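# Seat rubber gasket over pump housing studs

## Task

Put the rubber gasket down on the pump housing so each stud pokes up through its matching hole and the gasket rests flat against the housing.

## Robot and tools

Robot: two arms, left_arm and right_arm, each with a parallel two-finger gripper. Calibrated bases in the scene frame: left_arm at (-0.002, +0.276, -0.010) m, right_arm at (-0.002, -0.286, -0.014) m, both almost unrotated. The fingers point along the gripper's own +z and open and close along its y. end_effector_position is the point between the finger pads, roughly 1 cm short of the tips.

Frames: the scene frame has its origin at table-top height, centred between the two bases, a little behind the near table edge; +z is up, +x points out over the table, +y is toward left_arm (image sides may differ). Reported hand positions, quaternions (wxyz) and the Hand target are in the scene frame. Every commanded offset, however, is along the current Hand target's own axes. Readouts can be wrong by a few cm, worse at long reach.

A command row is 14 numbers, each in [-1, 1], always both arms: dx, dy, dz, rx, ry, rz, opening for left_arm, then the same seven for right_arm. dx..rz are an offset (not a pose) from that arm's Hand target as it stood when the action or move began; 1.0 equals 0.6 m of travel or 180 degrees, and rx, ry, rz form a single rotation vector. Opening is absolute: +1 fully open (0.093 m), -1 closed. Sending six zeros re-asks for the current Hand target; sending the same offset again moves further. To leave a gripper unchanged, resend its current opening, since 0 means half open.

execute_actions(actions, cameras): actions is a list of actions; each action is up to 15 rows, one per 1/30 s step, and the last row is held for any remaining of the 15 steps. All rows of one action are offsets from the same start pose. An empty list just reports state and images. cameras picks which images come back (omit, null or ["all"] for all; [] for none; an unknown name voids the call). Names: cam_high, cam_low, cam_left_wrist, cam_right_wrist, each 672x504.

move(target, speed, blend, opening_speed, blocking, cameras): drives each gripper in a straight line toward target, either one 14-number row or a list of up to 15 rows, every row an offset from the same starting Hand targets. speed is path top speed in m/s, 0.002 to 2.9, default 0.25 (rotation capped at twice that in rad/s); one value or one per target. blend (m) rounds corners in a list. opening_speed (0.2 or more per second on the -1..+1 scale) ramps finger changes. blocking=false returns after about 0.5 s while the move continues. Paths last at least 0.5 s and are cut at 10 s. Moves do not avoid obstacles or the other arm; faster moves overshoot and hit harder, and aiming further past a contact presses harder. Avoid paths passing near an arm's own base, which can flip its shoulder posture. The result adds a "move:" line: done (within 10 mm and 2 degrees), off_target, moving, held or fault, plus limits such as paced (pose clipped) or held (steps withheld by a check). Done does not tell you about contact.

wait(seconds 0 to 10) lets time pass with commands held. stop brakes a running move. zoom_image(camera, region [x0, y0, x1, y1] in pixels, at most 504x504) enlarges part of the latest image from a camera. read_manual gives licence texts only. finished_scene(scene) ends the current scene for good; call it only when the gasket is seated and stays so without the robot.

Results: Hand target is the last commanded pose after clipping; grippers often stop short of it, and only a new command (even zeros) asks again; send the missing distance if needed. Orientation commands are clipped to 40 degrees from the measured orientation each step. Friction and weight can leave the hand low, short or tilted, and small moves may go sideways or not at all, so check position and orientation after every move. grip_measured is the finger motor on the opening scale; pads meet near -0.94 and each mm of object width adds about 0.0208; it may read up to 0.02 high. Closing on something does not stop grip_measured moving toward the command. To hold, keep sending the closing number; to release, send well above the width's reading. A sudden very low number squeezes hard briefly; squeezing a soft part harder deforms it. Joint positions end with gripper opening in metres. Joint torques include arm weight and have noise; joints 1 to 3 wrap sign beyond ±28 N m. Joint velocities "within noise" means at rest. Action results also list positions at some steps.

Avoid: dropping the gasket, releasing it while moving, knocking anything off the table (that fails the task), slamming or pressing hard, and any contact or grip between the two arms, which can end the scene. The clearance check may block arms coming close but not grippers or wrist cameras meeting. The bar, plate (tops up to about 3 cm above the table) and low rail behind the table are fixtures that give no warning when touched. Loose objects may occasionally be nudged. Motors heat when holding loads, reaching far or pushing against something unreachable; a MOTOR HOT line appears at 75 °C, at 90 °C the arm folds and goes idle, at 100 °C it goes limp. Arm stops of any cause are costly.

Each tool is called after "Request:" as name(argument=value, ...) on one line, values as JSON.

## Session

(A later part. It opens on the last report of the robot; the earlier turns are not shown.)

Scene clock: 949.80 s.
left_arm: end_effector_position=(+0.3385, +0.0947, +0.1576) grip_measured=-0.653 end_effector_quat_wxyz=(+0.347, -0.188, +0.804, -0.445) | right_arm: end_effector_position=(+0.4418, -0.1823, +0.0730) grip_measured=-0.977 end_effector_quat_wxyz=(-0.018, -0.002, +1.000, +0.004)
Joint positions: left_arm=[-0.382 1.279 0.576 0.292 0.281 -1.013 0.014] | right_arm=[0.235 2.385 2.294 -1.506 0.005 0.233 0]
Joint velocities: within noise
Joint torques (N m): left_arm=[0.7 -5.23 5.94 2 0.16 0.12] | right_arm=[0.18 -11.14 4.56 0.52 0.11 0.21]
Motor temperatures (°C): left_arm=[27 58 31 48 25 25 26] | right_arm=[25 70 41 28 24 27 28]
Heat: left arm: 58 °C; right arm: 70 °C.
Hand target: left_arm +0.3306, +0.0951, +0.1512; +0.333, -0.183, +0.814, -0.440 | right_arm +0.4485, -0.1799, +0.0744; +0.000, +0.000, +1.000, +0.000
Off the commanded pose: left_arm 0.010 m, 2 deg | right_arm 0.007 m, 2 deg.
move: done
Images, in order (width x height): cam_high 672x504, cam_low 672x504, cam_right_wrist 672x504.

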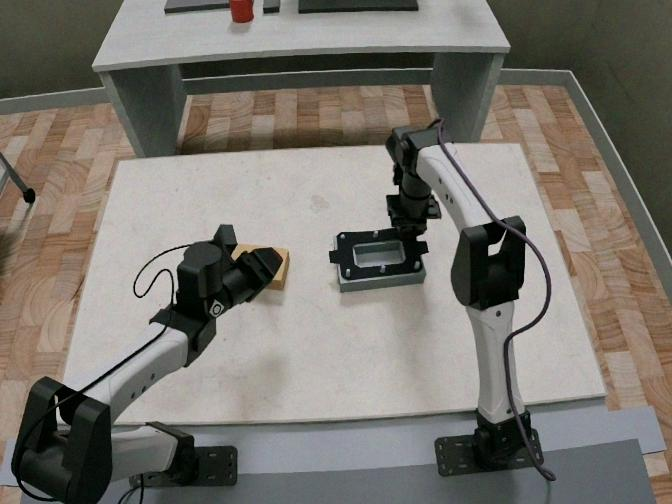

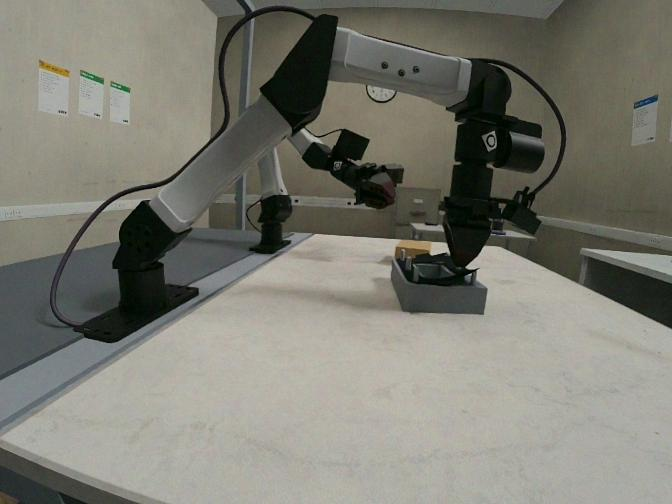

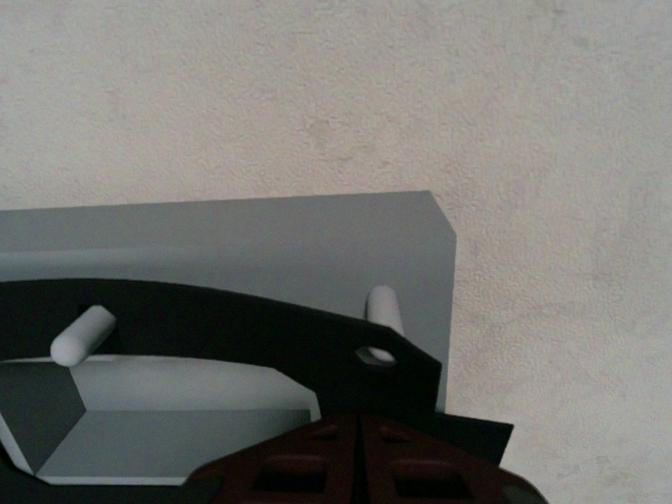

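Request:
move(target=[0,0,0,0,0,0,-0.65,0,0,0.036,0,0,0,-1], speed=0.05, cameras=["cam_right_wrist","cam_high","cam_low"])

Request:
zoom_image(camera="cam_low", region=[380, 225, 500, 320])

Scene clock: 959.43 s.
left_arm: end_effector_position=(+0.3385, +0.0947, +0.1576) grip_measured=-0.653 end_effector_quat_wxyz=(+0.347, -0.188, +0.804, -0.445) | right_arm: end_effector_position=(+0.4399, -0.1822, +0.0509) grip_measured=-0.977 end_effector_quat_wxyz=(-0.026, -0.002, +1.000, +0.002)
Joint positions: left_arm=[-0.382 1.279 0.576 0.292 0.281 -1.013 0.014] | right_arm=[0.235 2.385 2.205 -1.434 0.005 0.233 0]
Joint velocities: within noise
Joint torques (N m): left_arm=[0.69 -5.23 5.94 2 0.16 0.12] | right_arm=[0.09 -11.99 3.23 0.7 0.11 0.21]
Motor temperatures (°C): left_arm=[27 57 32 48 25 25 26] | right_arm=[25 72 39 28 24 27 28]
Heat: left arm: 57 °C; right arm: 72 °C.
Hand target: left_arm +0.3306, +0.0951, +0.1512; +0.333, -0.183, +0.814, -0.440 | right_arm +0.4485, -0.1799, +0.0528; +0.000, +0.000, +1.000, +0.000
Off the commanded pose: left_arm 0.010 m, 2 deg | right_arm 0.009 m, 3 deg.
move: off_target (right_arm)
Images, in order (width x height): cam_high 672x504, cam_low 672x504, cam_right_wrist 672x504.

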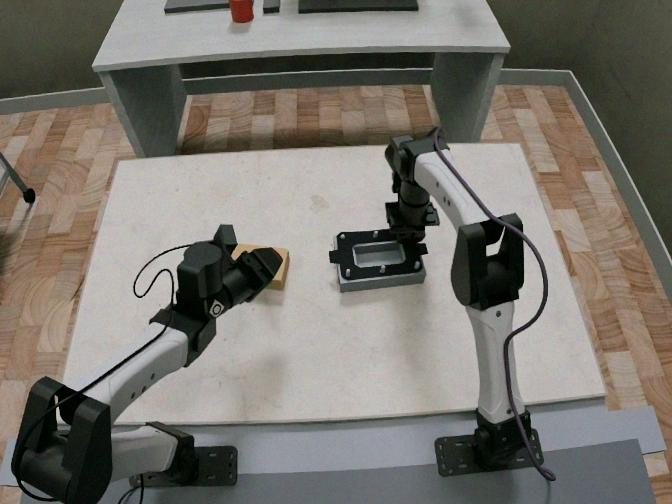

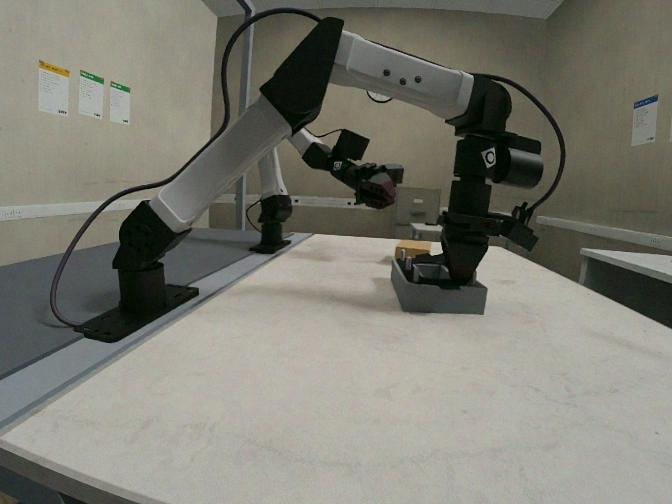

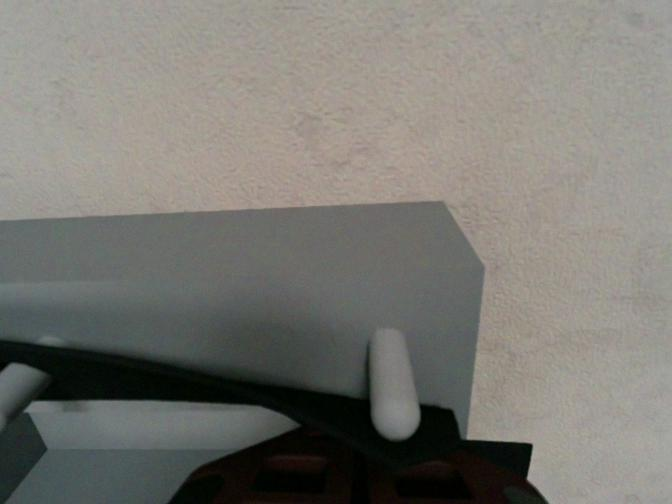

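Scaled by 4.200.

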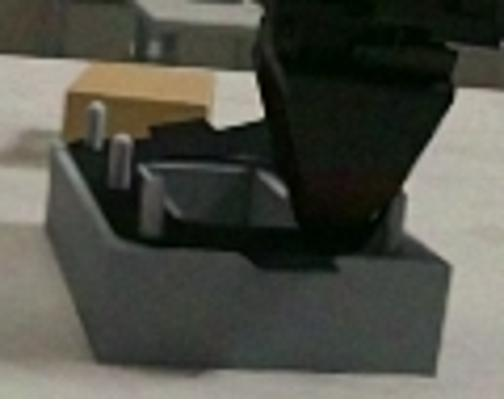

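Request:
zoom_image(camera="cam_right_wrist", region=[280, 300, 560, 504])

Request:
move(target=[0,0,0,0,0,0,-0.65,-0.05,0,-0.12,0,0,0,-1], speed=0.1, cameras=["cam_right_wrist","cam_high","cam_low"])

Request:
zoom_image(camera="cam_right_wrist", region=[0, 200, 504, 504])

Request:
zoom_image(camera="cam_low", region=[380, 225, 500, 320])

Scaled by 1.800.

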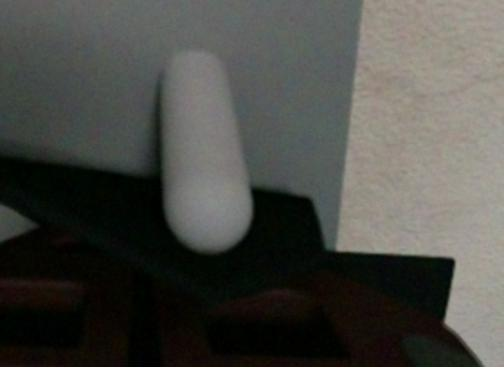

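Scene clock: 974.60 s.
left_arm: end_effector_position=(+0.3385, +0.0947, +0.1576) grip_measured=-0.653 end_effector_quat_wxyz=(+0.347, -0.188, +0.804, -0.445) | right_arm: end_effector_position=(+0.4758, -0.1787, +0.1051) grip_measured=-0.977 end_effector_quat_wxyz=(+0.047, +0.003, +0.999, +0.019)
Joint positions: left_arm=[-0.382 1.279 0.576 0.292 0.281 -1.013 0.014] | right_arm=[0.227 2.457 2.552 -1.558 0.005 0.233 0]
Joint velocities: within noise
Joint torques (N m): left_arm=[0.69 -5.24 5.94 2 0.16 0.12] | right_arm=[-0.32 -12.66 7.73 0.36 0.1 0.09]
Motor temperatures (°C): left_arm=[27 55 32 47 25 25 26] | right_arm=[25 73 38 28 24 27 28]
Heat: left arm: 55 °C; right arm: 73 °C.
Hand target: left_arm +0.3306, +0.0951, +0.1512; +0.333, -0.183, +0.814, -0.440 | right_arm +0.4785, -0.1799, +0.1248; +0.000, +0.000, +1.000, +0.000
Off the commanded pose: left_arm 0.010 m, 2 deg | right_arm 0.020 m, 6 deg.
joint sent to its limit (right arm) — joint 4 (wrist pitch), lower limit. The joint targets are off in position and orientation.
move: off_target (right_arm)
Images, in order (width x height): cam_high 672x504, cam_low 672x504, cam_right_wrist 672x504.

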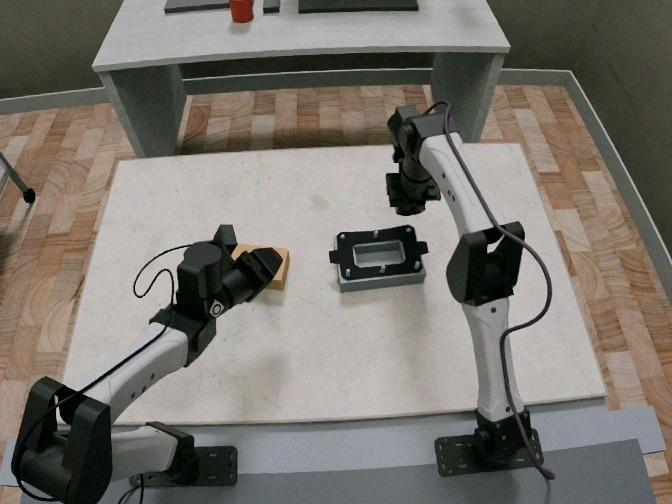

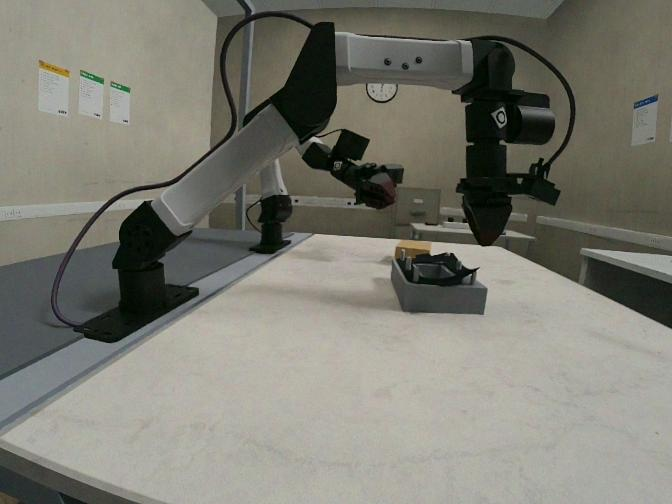

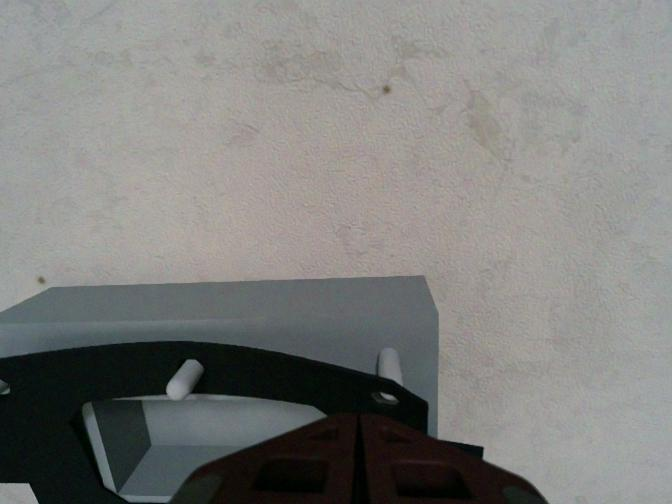

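Scaled by 1.000.

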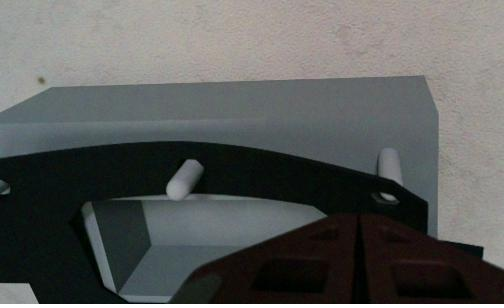

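Scaled by 4.200.

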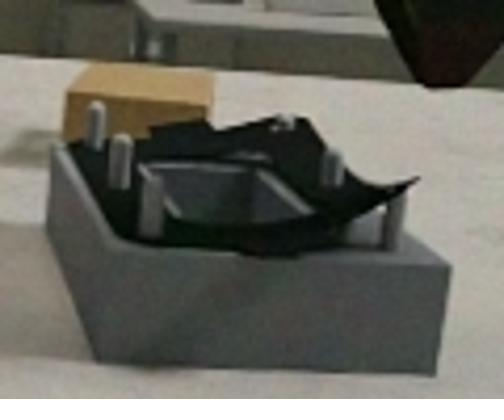

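Request:
move(target=[0,0,0,0,0,0,-0.65,0.0208,-0.0133,0.05,0,0,0,-0.67], speed=0.1, cameras=["cam_right_wrist","cam_high","cam_low"])

Request:
zoom_image(camera="cam_right_wrist", region=[200, 280, 520, 504])

Scene clock: 1019.57 s.
left_arm: end_effector_position=(+0.3385, +0.0947, +0.1576) grip_measured=-0.653 end_effector_quat_wxyz=(+0.347, -0.188, +0.804, -0.445) | right_arm: end_effector_position=(+0.4695, -0.1852, +0.0942) grip_measured=-0.672 end_effector_quat_wxyz=(+0.026, +0.008, +1.000, +0.014)
Joint positions: left_arm=[-0.382 1.279 0.576 0.292 0.281 -1.013 0.014] | right_arm=[0.216 2.457 2.51 -1.561 0.005 0.233 0.013]
Joint velocities: within noise
Joint torques (N m): left_arm=[0.7 -5.23 5.96 2 0.16 0.12] | right_arm=[-0.27 -11.48 4.04 0.3 0.1 -0.02]
Motor temperatures (°C): left_arm=[26 53 32 46 25 25 26] | right_arm=[25 71 38 28 24 27 28]
Heat: left arm: 53 °C; right arm: 71 °C.
Hand target: left_arm +0.3306, +0.0951, +0.1512; +0.333, -0.183, +0.814, -0.440 | right_arm +0.4660, -0.1879, +0.0948; +0.000, +0.000, +1.000, +0.000
Off the commanded pose: left_arm 0.010 m, 2 deg | right_arm 0.004 m, 3 deg.
joint sent to its limit (right arm) — joint 4 (wrist pitch), lower limit. The joint targets are off in position, not in orientation.
move: off_target (right_arm)
Images, in order (width x height): cam_high 672x504, cam_low 672x504, cam_right_wrist 672x504.

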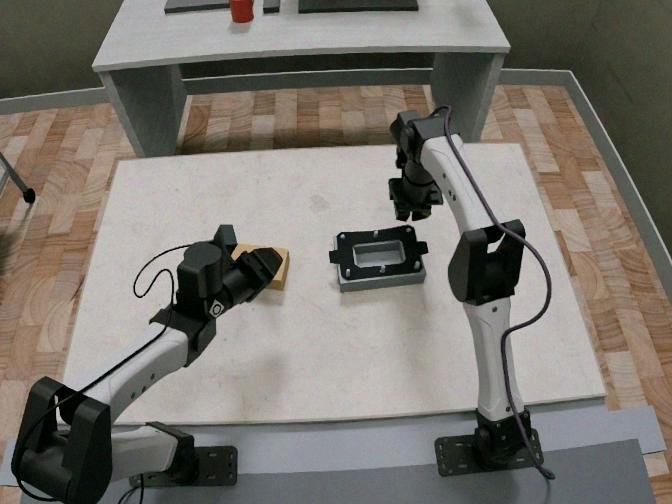

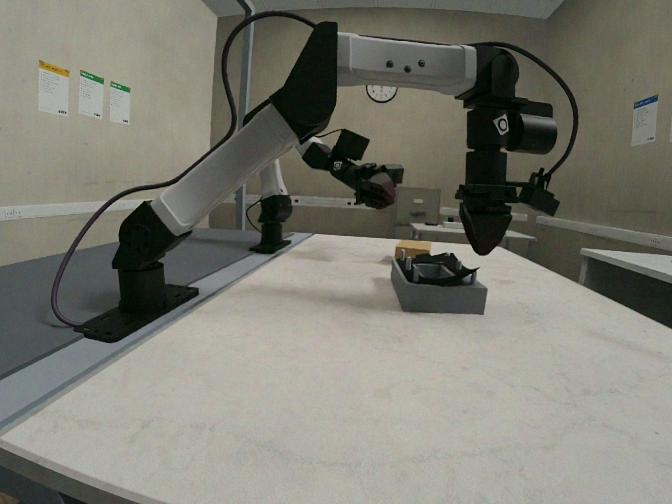

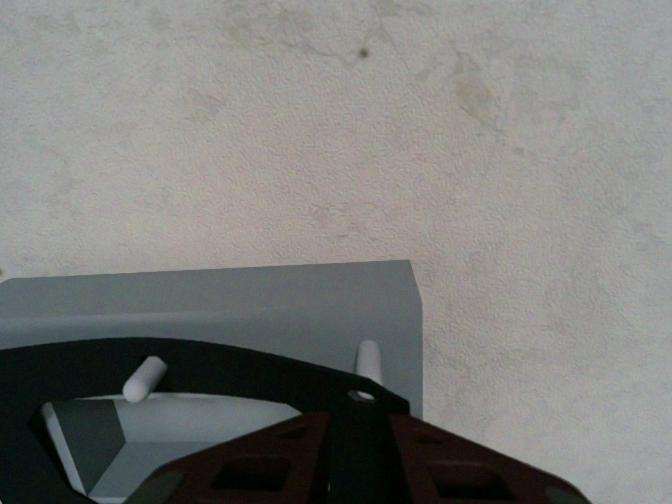

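Scaled by 1.575.

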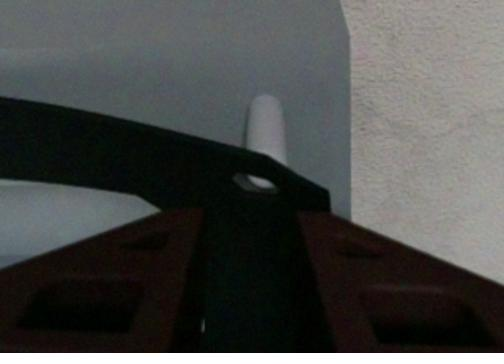

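Request:
move(target=[0,0,0,0,0,0,-0.65,0.0,-0.002,0.066,0,0,0,-0.67], speed=0.05, cameras=["cam_right_wrist","cam_high","cam_low"])

Request:
zoom_image(camera="cam_right_wrist", region=[200, 280, 520, 504])

Request:
zoom_image(camera="cam_low", region=[380, 225, 500, 320])

Scene clock: 1029.17 s.
left_arm: end_effector_position=(+0.3385, +0.0947, +0.1576) grip_measured=-0.653 end_effector_quat_wxyz=(+0.347, -0.188, +0.804, -0.445) | right_arm: end_effector_position=(+0.4589, -0.1891, +0.0648) grip_measured=-0.672 end_effector_quat_wxyz=(-0.010, +0.010, +1.000, +0.006)
Joint positions: left_arm=[-0.382 1.279 0.576 0.292 0.281 -1.013 0.014] | right_arm=[0.212 2.457 2.392 -1.517 0.005 0.233 0.013]
Joint velocities: within noise
Joint torques (N m): left_arm=[0.69 -5.24 5.94 2 0.16 0.12] | right_arm=[-0.35 -10.44 2.78 0.75 0.1 -0.05]
Motor temperatures (°C): left_arm=[26 52 32 46 25 25 26] | right_arm=[25 71 38 28 24 27 28]
Heat: left arm: 52 °C; right arm: 71 °C.
Hand target: left_arm +0.3306, +0.0951, +0.1512; +0.333, -0.183, +0.814, -0.440 | right_arm +0.4660, -0.1891, +0.0552; +0.000, +0.000, +1.000, +0.000
Off the commanded pose: left_arm 0.010 m, 2 deg | right_arm 0.012 m, 2 deg.
move: off_target (right_arm)
Images, in order (width x height): cam_high 672x504, cam_low 672x504, cam_right_wrist 672x504.

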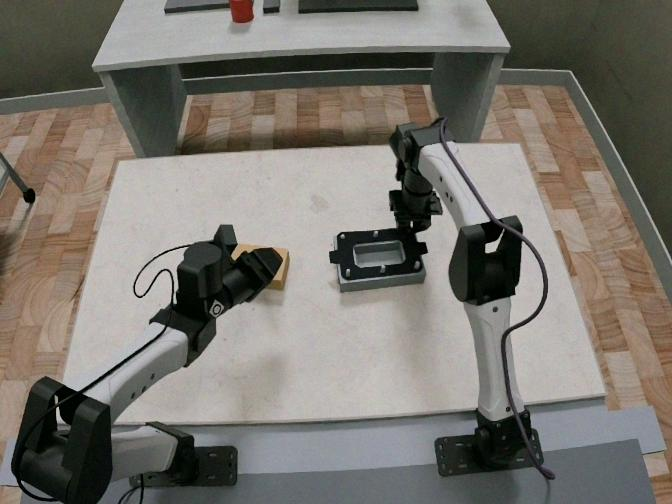

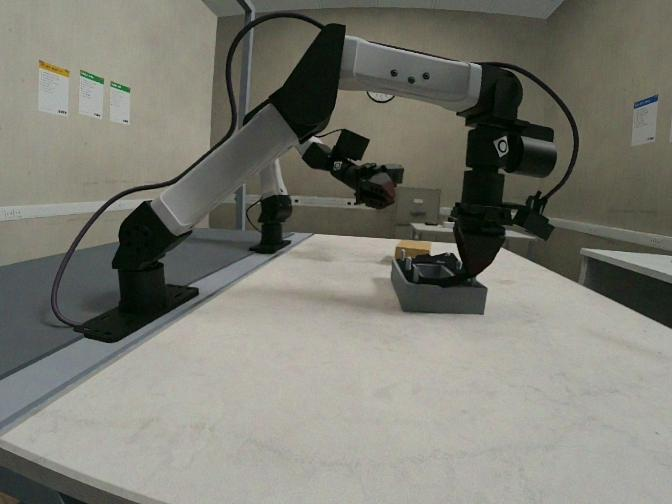

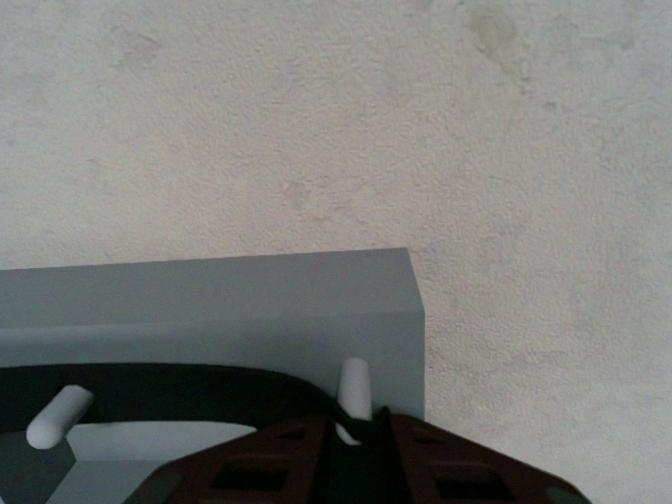

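Scaled by 1.575.

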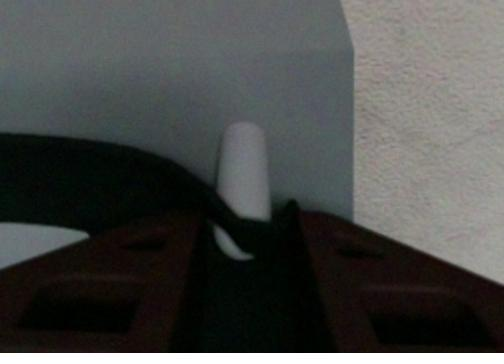

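Scaled by 4.200.

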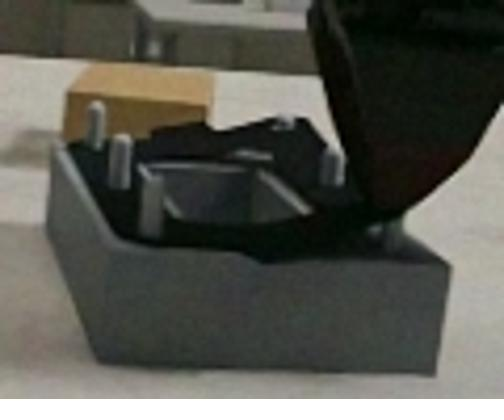

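Request:
move(target=[0,0,0,0,0,0,-0.65,-0.004,0.003,0.027,0,0,0,-0.67], speed=0.05, cameras=["cam_right_wrist","cam_high","cam_low"])

Request:
zoom_image(camera="cam_right_wrist", region=[200, 280, 520, 504])

Request:
zoom_image(camera="cam_low", region=[380, 225, 500, 320])

Scene clock: 1036.93 s.
left_arm: end_effector_position=(+0.3385, +0.0947, +0.1576) grip_measured=-0.653 end_effector_quat_wxyz=(+0.347, -0.188, +0.804, -0.445) | right_arm: end_effector_position=(+0.4616, -0.1903, +0.0506) grip_measured=-0.672 end_effector_quat_wxyz=(-0.008, +0.006, +1.000, +0.000)
Joint positions: left_arm=[-0.382 1.279 0.576 0.292 0.281 -1.013 0.014] | right_arm=[0.212 2.457 2.335 -1.459 0.018 0.226 0.013]
Joint velocities: within noise
Joint torques (N m): left_arm=[0.7 -5.23 5.96 2 0.16 0.12] | right_arm=[-0.17 -10.09 3.08 0.74 0.1 -0.03]
Motor temperatures (°C): left_arm=[26 52 33 46 25 25 26] | right_arm=[25 70 38 28 24 27 28]
Heat: left arm: 52 °C; right arm: 70 °C.
Hand target: left_arm +0.3306, +0.0951, +0.1512; +0.333, -0.183, +0.814, -0.440 | right_arm +0.4684, -0.1873, +0.0390; +0.000, +0.000, +1.000, +0.000
Off the commanded pose: left_arm 0.010 m, 2 deg | right_arm 0.014 m, 1 deg.
move: off_target (right_arm)
Images, in order (width x height): cam_high 672x504, cam_low 672x504, cam_right_wrist 672x504.

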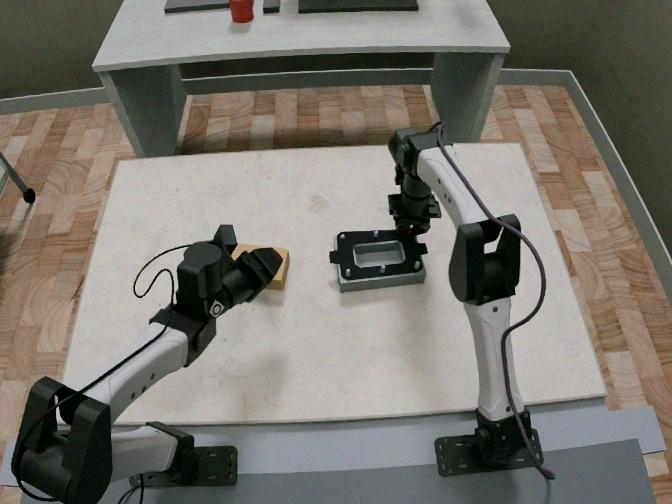

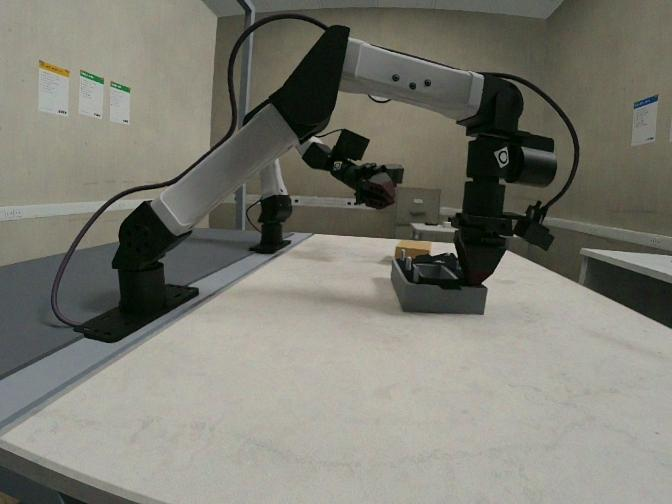

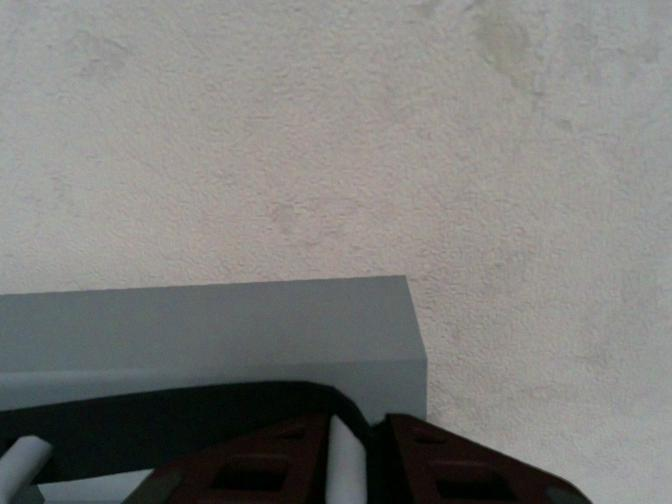

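Scaled by 1.575.

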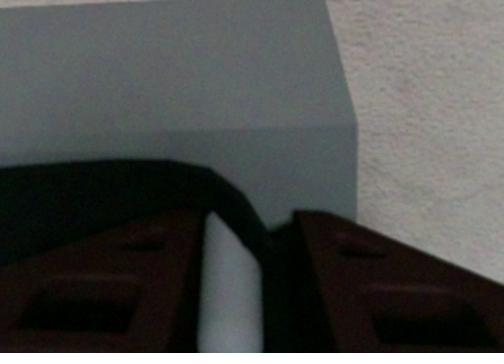

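Scaled by 4.200.

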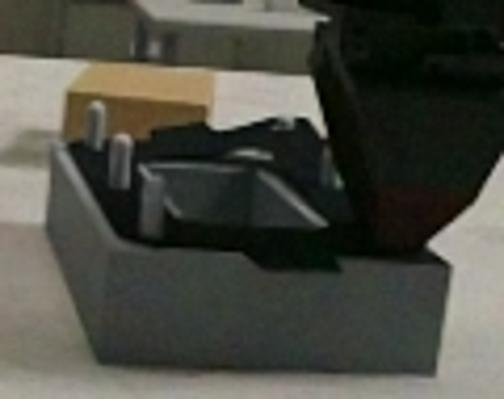

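Request:
move(target=[[0,0,0,0,0,0,-0.65,0,0.002,-0.06,0,0,0,-0.67],[0,0,0,0,0,0,-0.65,0,0.002,-0.15,0,0,0,-0.67],[0,0,0,0,0,0,-0.65,0.012,0.245,-0.13,0,0,0,-0.67]], speed=[0.05,0.12,0.12])

Request:
zoom_image(camera="cam_right_wrist", region=[200, 280, 520, 504])

Request:
zoom_image(camera="cam_low", region=[380, 225, 500, 320])

Scene clock: 1049.93 s.
left_arm: end_effector_position=(+0.3385, +0.0947, +0.1576) grip_measured=-0.653 end_effector_quat_wxyz=(+0.347, -0.188, +0.804, -0.445) | right_arm: end_effector_position=(+0.4592, -0.0448, +0.1076) grip_measured=-0.670 end_effector_quat_wxyz=(+0.084, -0.001, +0.995, +0.051)
Joint positions: left_arm=[-0.382 1.279 0.576 0.292 0.281 -1.013 0.014] | right_arm=[0.49 2.582 2.774 -1.566 0.01 0.485 0.013]
Joint velocities: within noise
Joint torques (N m): left_arm=[0.7 -5.23 5.94 2 0.16 0.12] | right_arm=[0.36 -11.38 7.83 0.61 0.1 0.21]
Motor temperatures (°C): left_arm=[26 52 33 46 25 25 26] | right_arm=[25 70 38 28 24 27 28]
Heat: left arm: 52 °C; right arm: 70 °C.
Hand target: left_arm +0.3306, +0.0951, +0.1512; +0.333, -0.183, +0.814, -0.440 | right_arm +0.4611, -0.0403, +0.1169; +0.000, +0.000, +1.000, +0.000
Off the commanded pose: left_arm 0.010 m, 2 deg | right_arm 0.011 m, 11 deg.
joint sent to its limit (right arm) — joint 4 (wrist pitch), lower limit. The joint targets are off in position and orientation.
move: off_target (right_arm)

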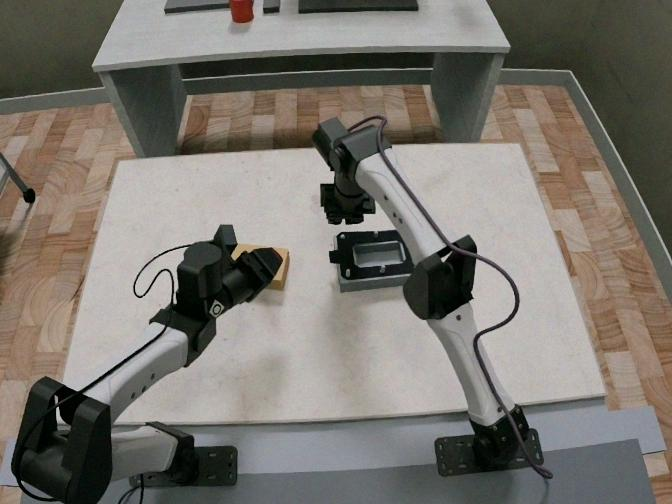

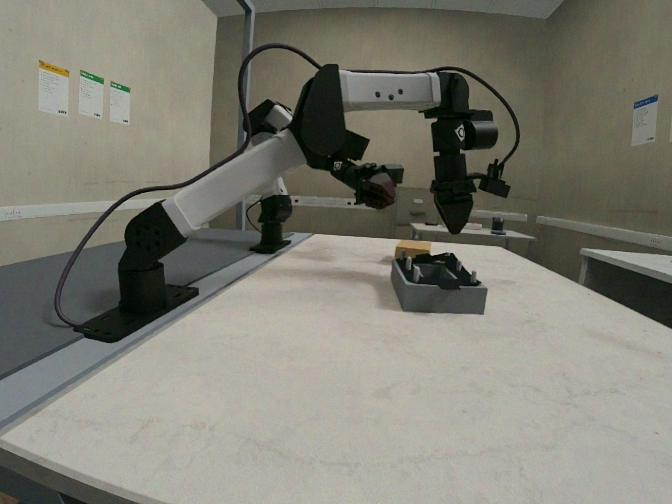

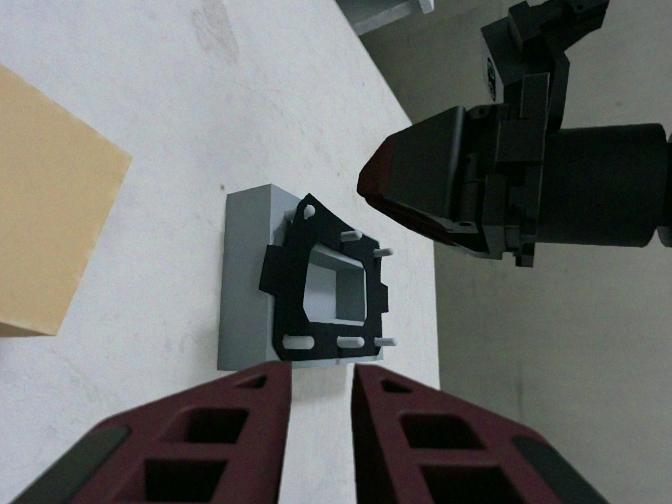

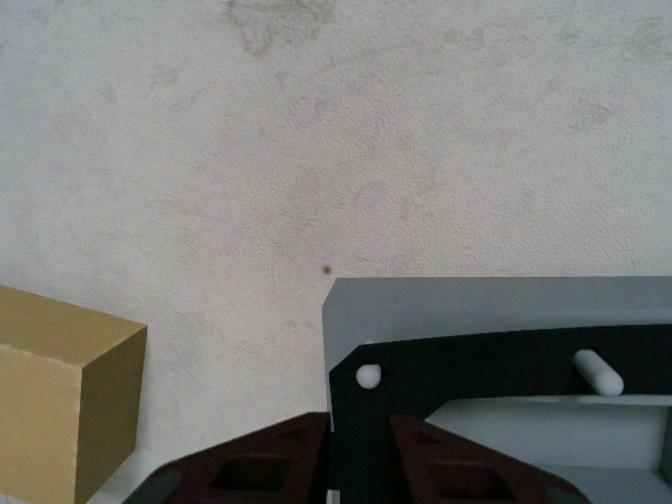

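Scaled by 1.575.

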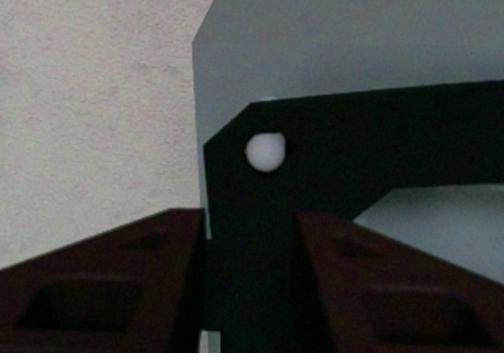

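Scaled by 4.200.

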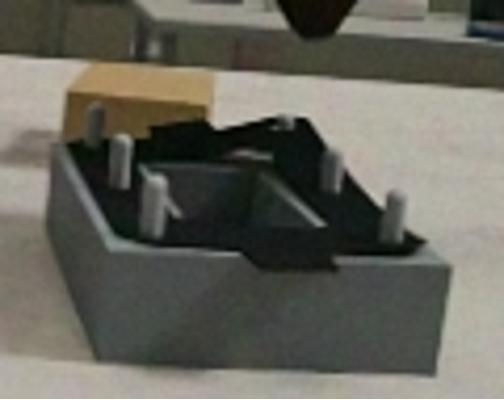

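Request:
move(target=[0,0,0,0,0,0,-0.65,-0.005,-0.003,0.06,0,0,0,-0.67], speed=0.08, cameras=["cam_right_wrist","cam_high","cam_low"])

Request:
zoom_image(camera="cam_right_wrist", region=[200, 280, 520, 504])

Scene clock: 1062.30 s.
left_arm: end_effector_position=(+0.3385, +0.0947, +0.1576) grip_measured=-0.653 end_effector_quat_wxyz=(+0.347, -0.188, +0.804, -0.445) | right_arm: end_effector_position=(+0.4601, -0.0434, +0.0714) grip_measured=-0.670 end_effector_quat_wxyz=(+0.056, -0.002, +0.998, +0.036)
Joint positions: left_arm=[-0.382 1.279 0.576 0.292 0.281 -1.013 0.014] | right_arm=[0.49 2.661 2.788 -1.565 0.01 0.485 0.013]
Joint velocities: within noise
Joint torques (N m): left_arm=[0.7 -5.23 5.94 2 0.16 0.12] | right_arm=[-0.27 -11.77 7.92 0.48 0.08 0.16]
Motor temperatures (°C): left_arm=[26 51 33 45 25 25 26] | right_arm=[25 73 39 28 24 27 28]
Heat: left arm: 51 °C; right arm: 73 °C.
Hand target: left_arm +0.3306, +0.0951, +0.1512; +0.333, -0.183, +0.814, -0.440 | right_arm +0.4641, -0.0421, +0.0809; +0.000, +0.000, +1.000, +0.000
Off the commanded pose: left_arm 0.010 m, 2 deg | right_arm 0.010 m, 8 deg.
joint sent to its limit (right arm) — joint 4 (wrist pitch), lower limit. The joint targets are off in position and orientation.
move: off_target (right_arm)
Images, in order (width x height): cam_high 672x504, cam_low 672x504, cam_right_wrist 672x504.

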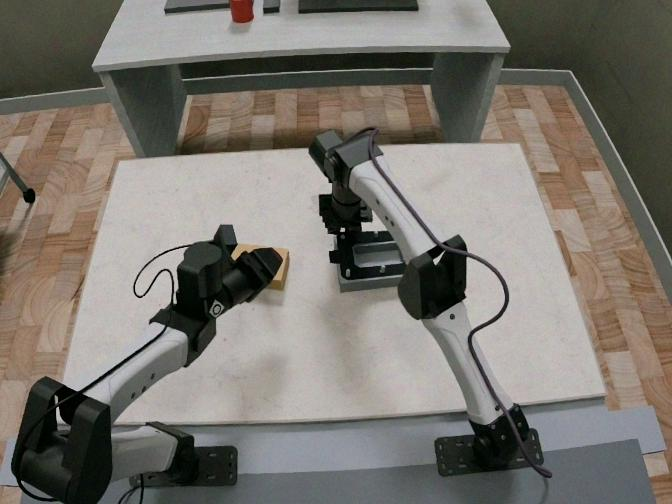

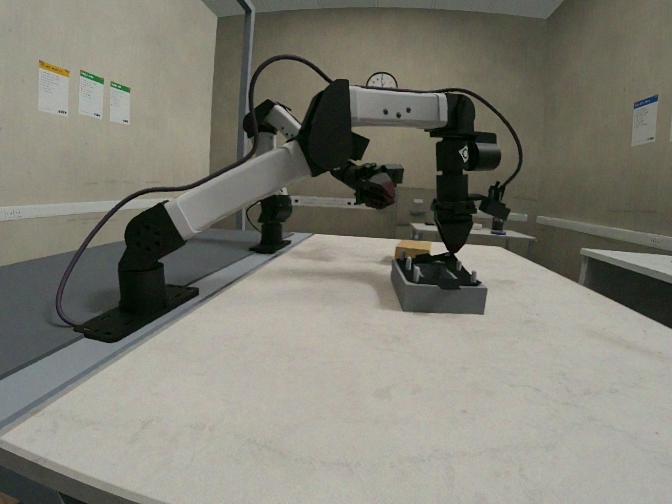

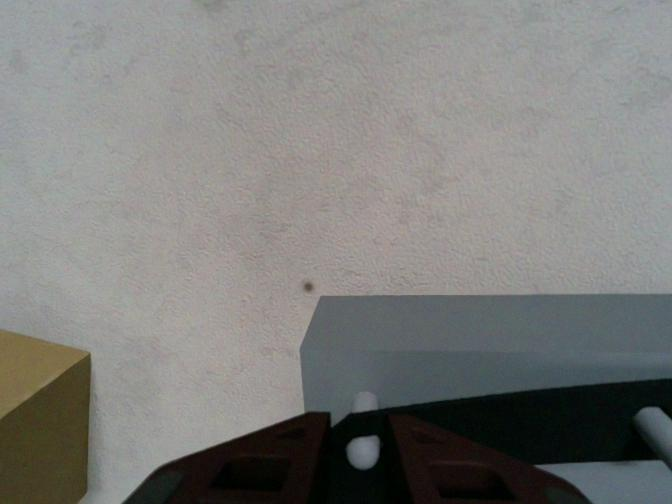

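Scaled by 1.575.

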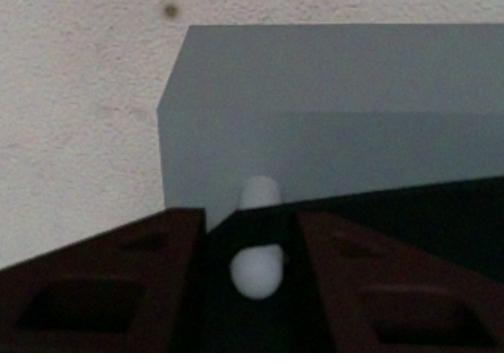

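Request:
move(target=[0,0,0,0,0,0,-0.65,-0.004,-0.001,0.066,0,0,0,-0.67], speed=0.05, cameras=["cam_right_wrist","cam_high","cam_low"])

Request:
zoom_image(camera="cam_right_wrist", region=[200, 280, 520, 504])

Scene clock: 1069.33 s.
left_arm: end_effector_position=(+0.3385, +0.0947, +0.1576) grip_measured=-0.653 end_effector_quat_wxyz=(+0.347, -0.188, +0.804, -0.445) | right_arm: end_effector_position=(+0.4618, -0.0429, +0.0508) grip_measured=-0.670 end_effector_quat_wxyz=(+0.042, -0.001, +0.999, +0.029)
Joint positions: left_arm=[-0.382 1.279 0.576 0.292 0.281 -1.013 0.014] | right_arm=[0.488 2.729 2.84 -1.58 0.01 0.485 0.013]
Joint velocities: within noise
Joint torques (N m): left_arm=[0.69 -5.24 5.96 2 0.16 0.12] | right_arm=[-0.53 -9.85 6.41 0.56 0.08 0.12]
Motor temperatures (°C): left_arm=[26 51 33 45 25 25 26] | right_arm=[25 75 39 28 24 27 28]
Heat: left arm: 51 °C; right arm: 75 °C. Fold the right arm in close to its base, or ease its load, before you think long.
Hand target: left_arm +0.3306, +0.0951, +0.1512; +0.333, -0.183, +0.814, -0.440 | right_arm +0.4666, -0.0427, +0.0413; +0.000, +0.000, +1.000, +0.000
Off the commanded pose: left_arm 0.010 m, 2 deg | right_arm 0.011 m, 6 deg.
MOTOR HOT: joint 2 (shoulder) of the right arm reports 75 °C; the controller's stop level is 90 °C. To cool a motor, set the load down, stop pushing, or move to a pose that needs little force.
joint read past its limit (right arm) — joint 4 (wrist pitch), lower limit.
joint sent to its limit (right arm) — joint 4 (wrist pitch), lower limit. The joint targets are off in position and orientation.
move: off_target (right_arm)
Images, in order (width x height): cam_high 672x504, cam_low 672x504, cam_right_wrist 672x504.

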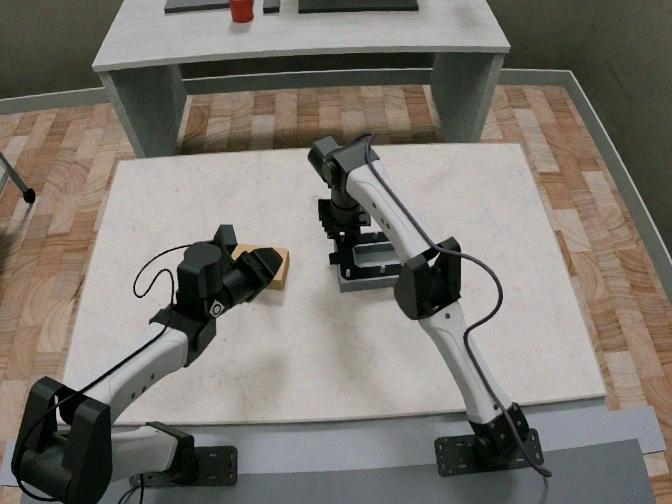

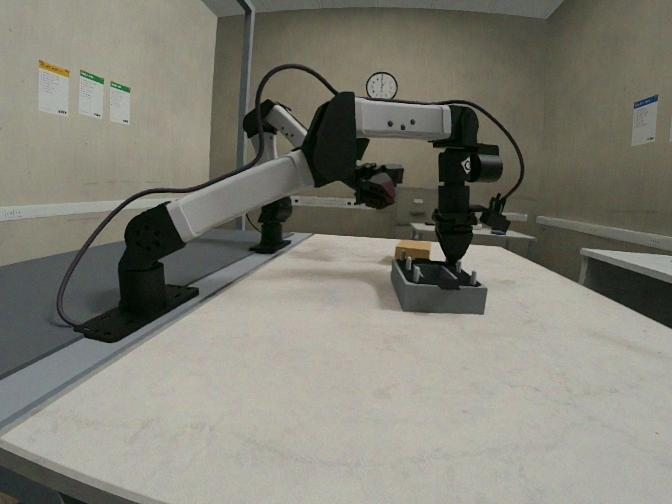

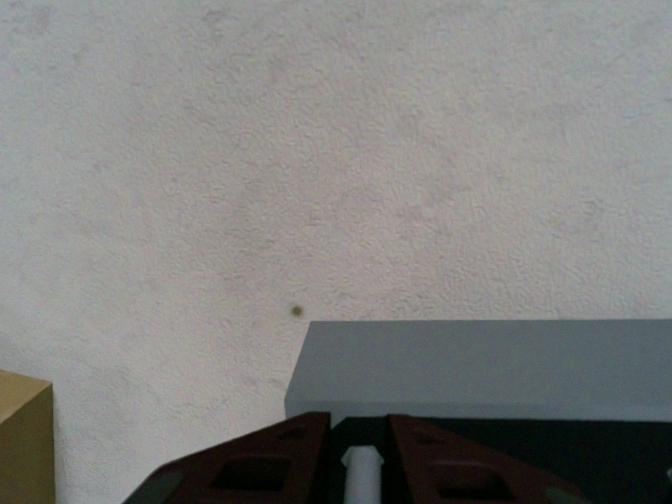

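Scaled by 1.575.

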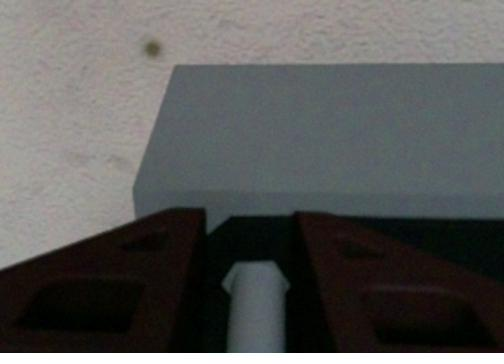

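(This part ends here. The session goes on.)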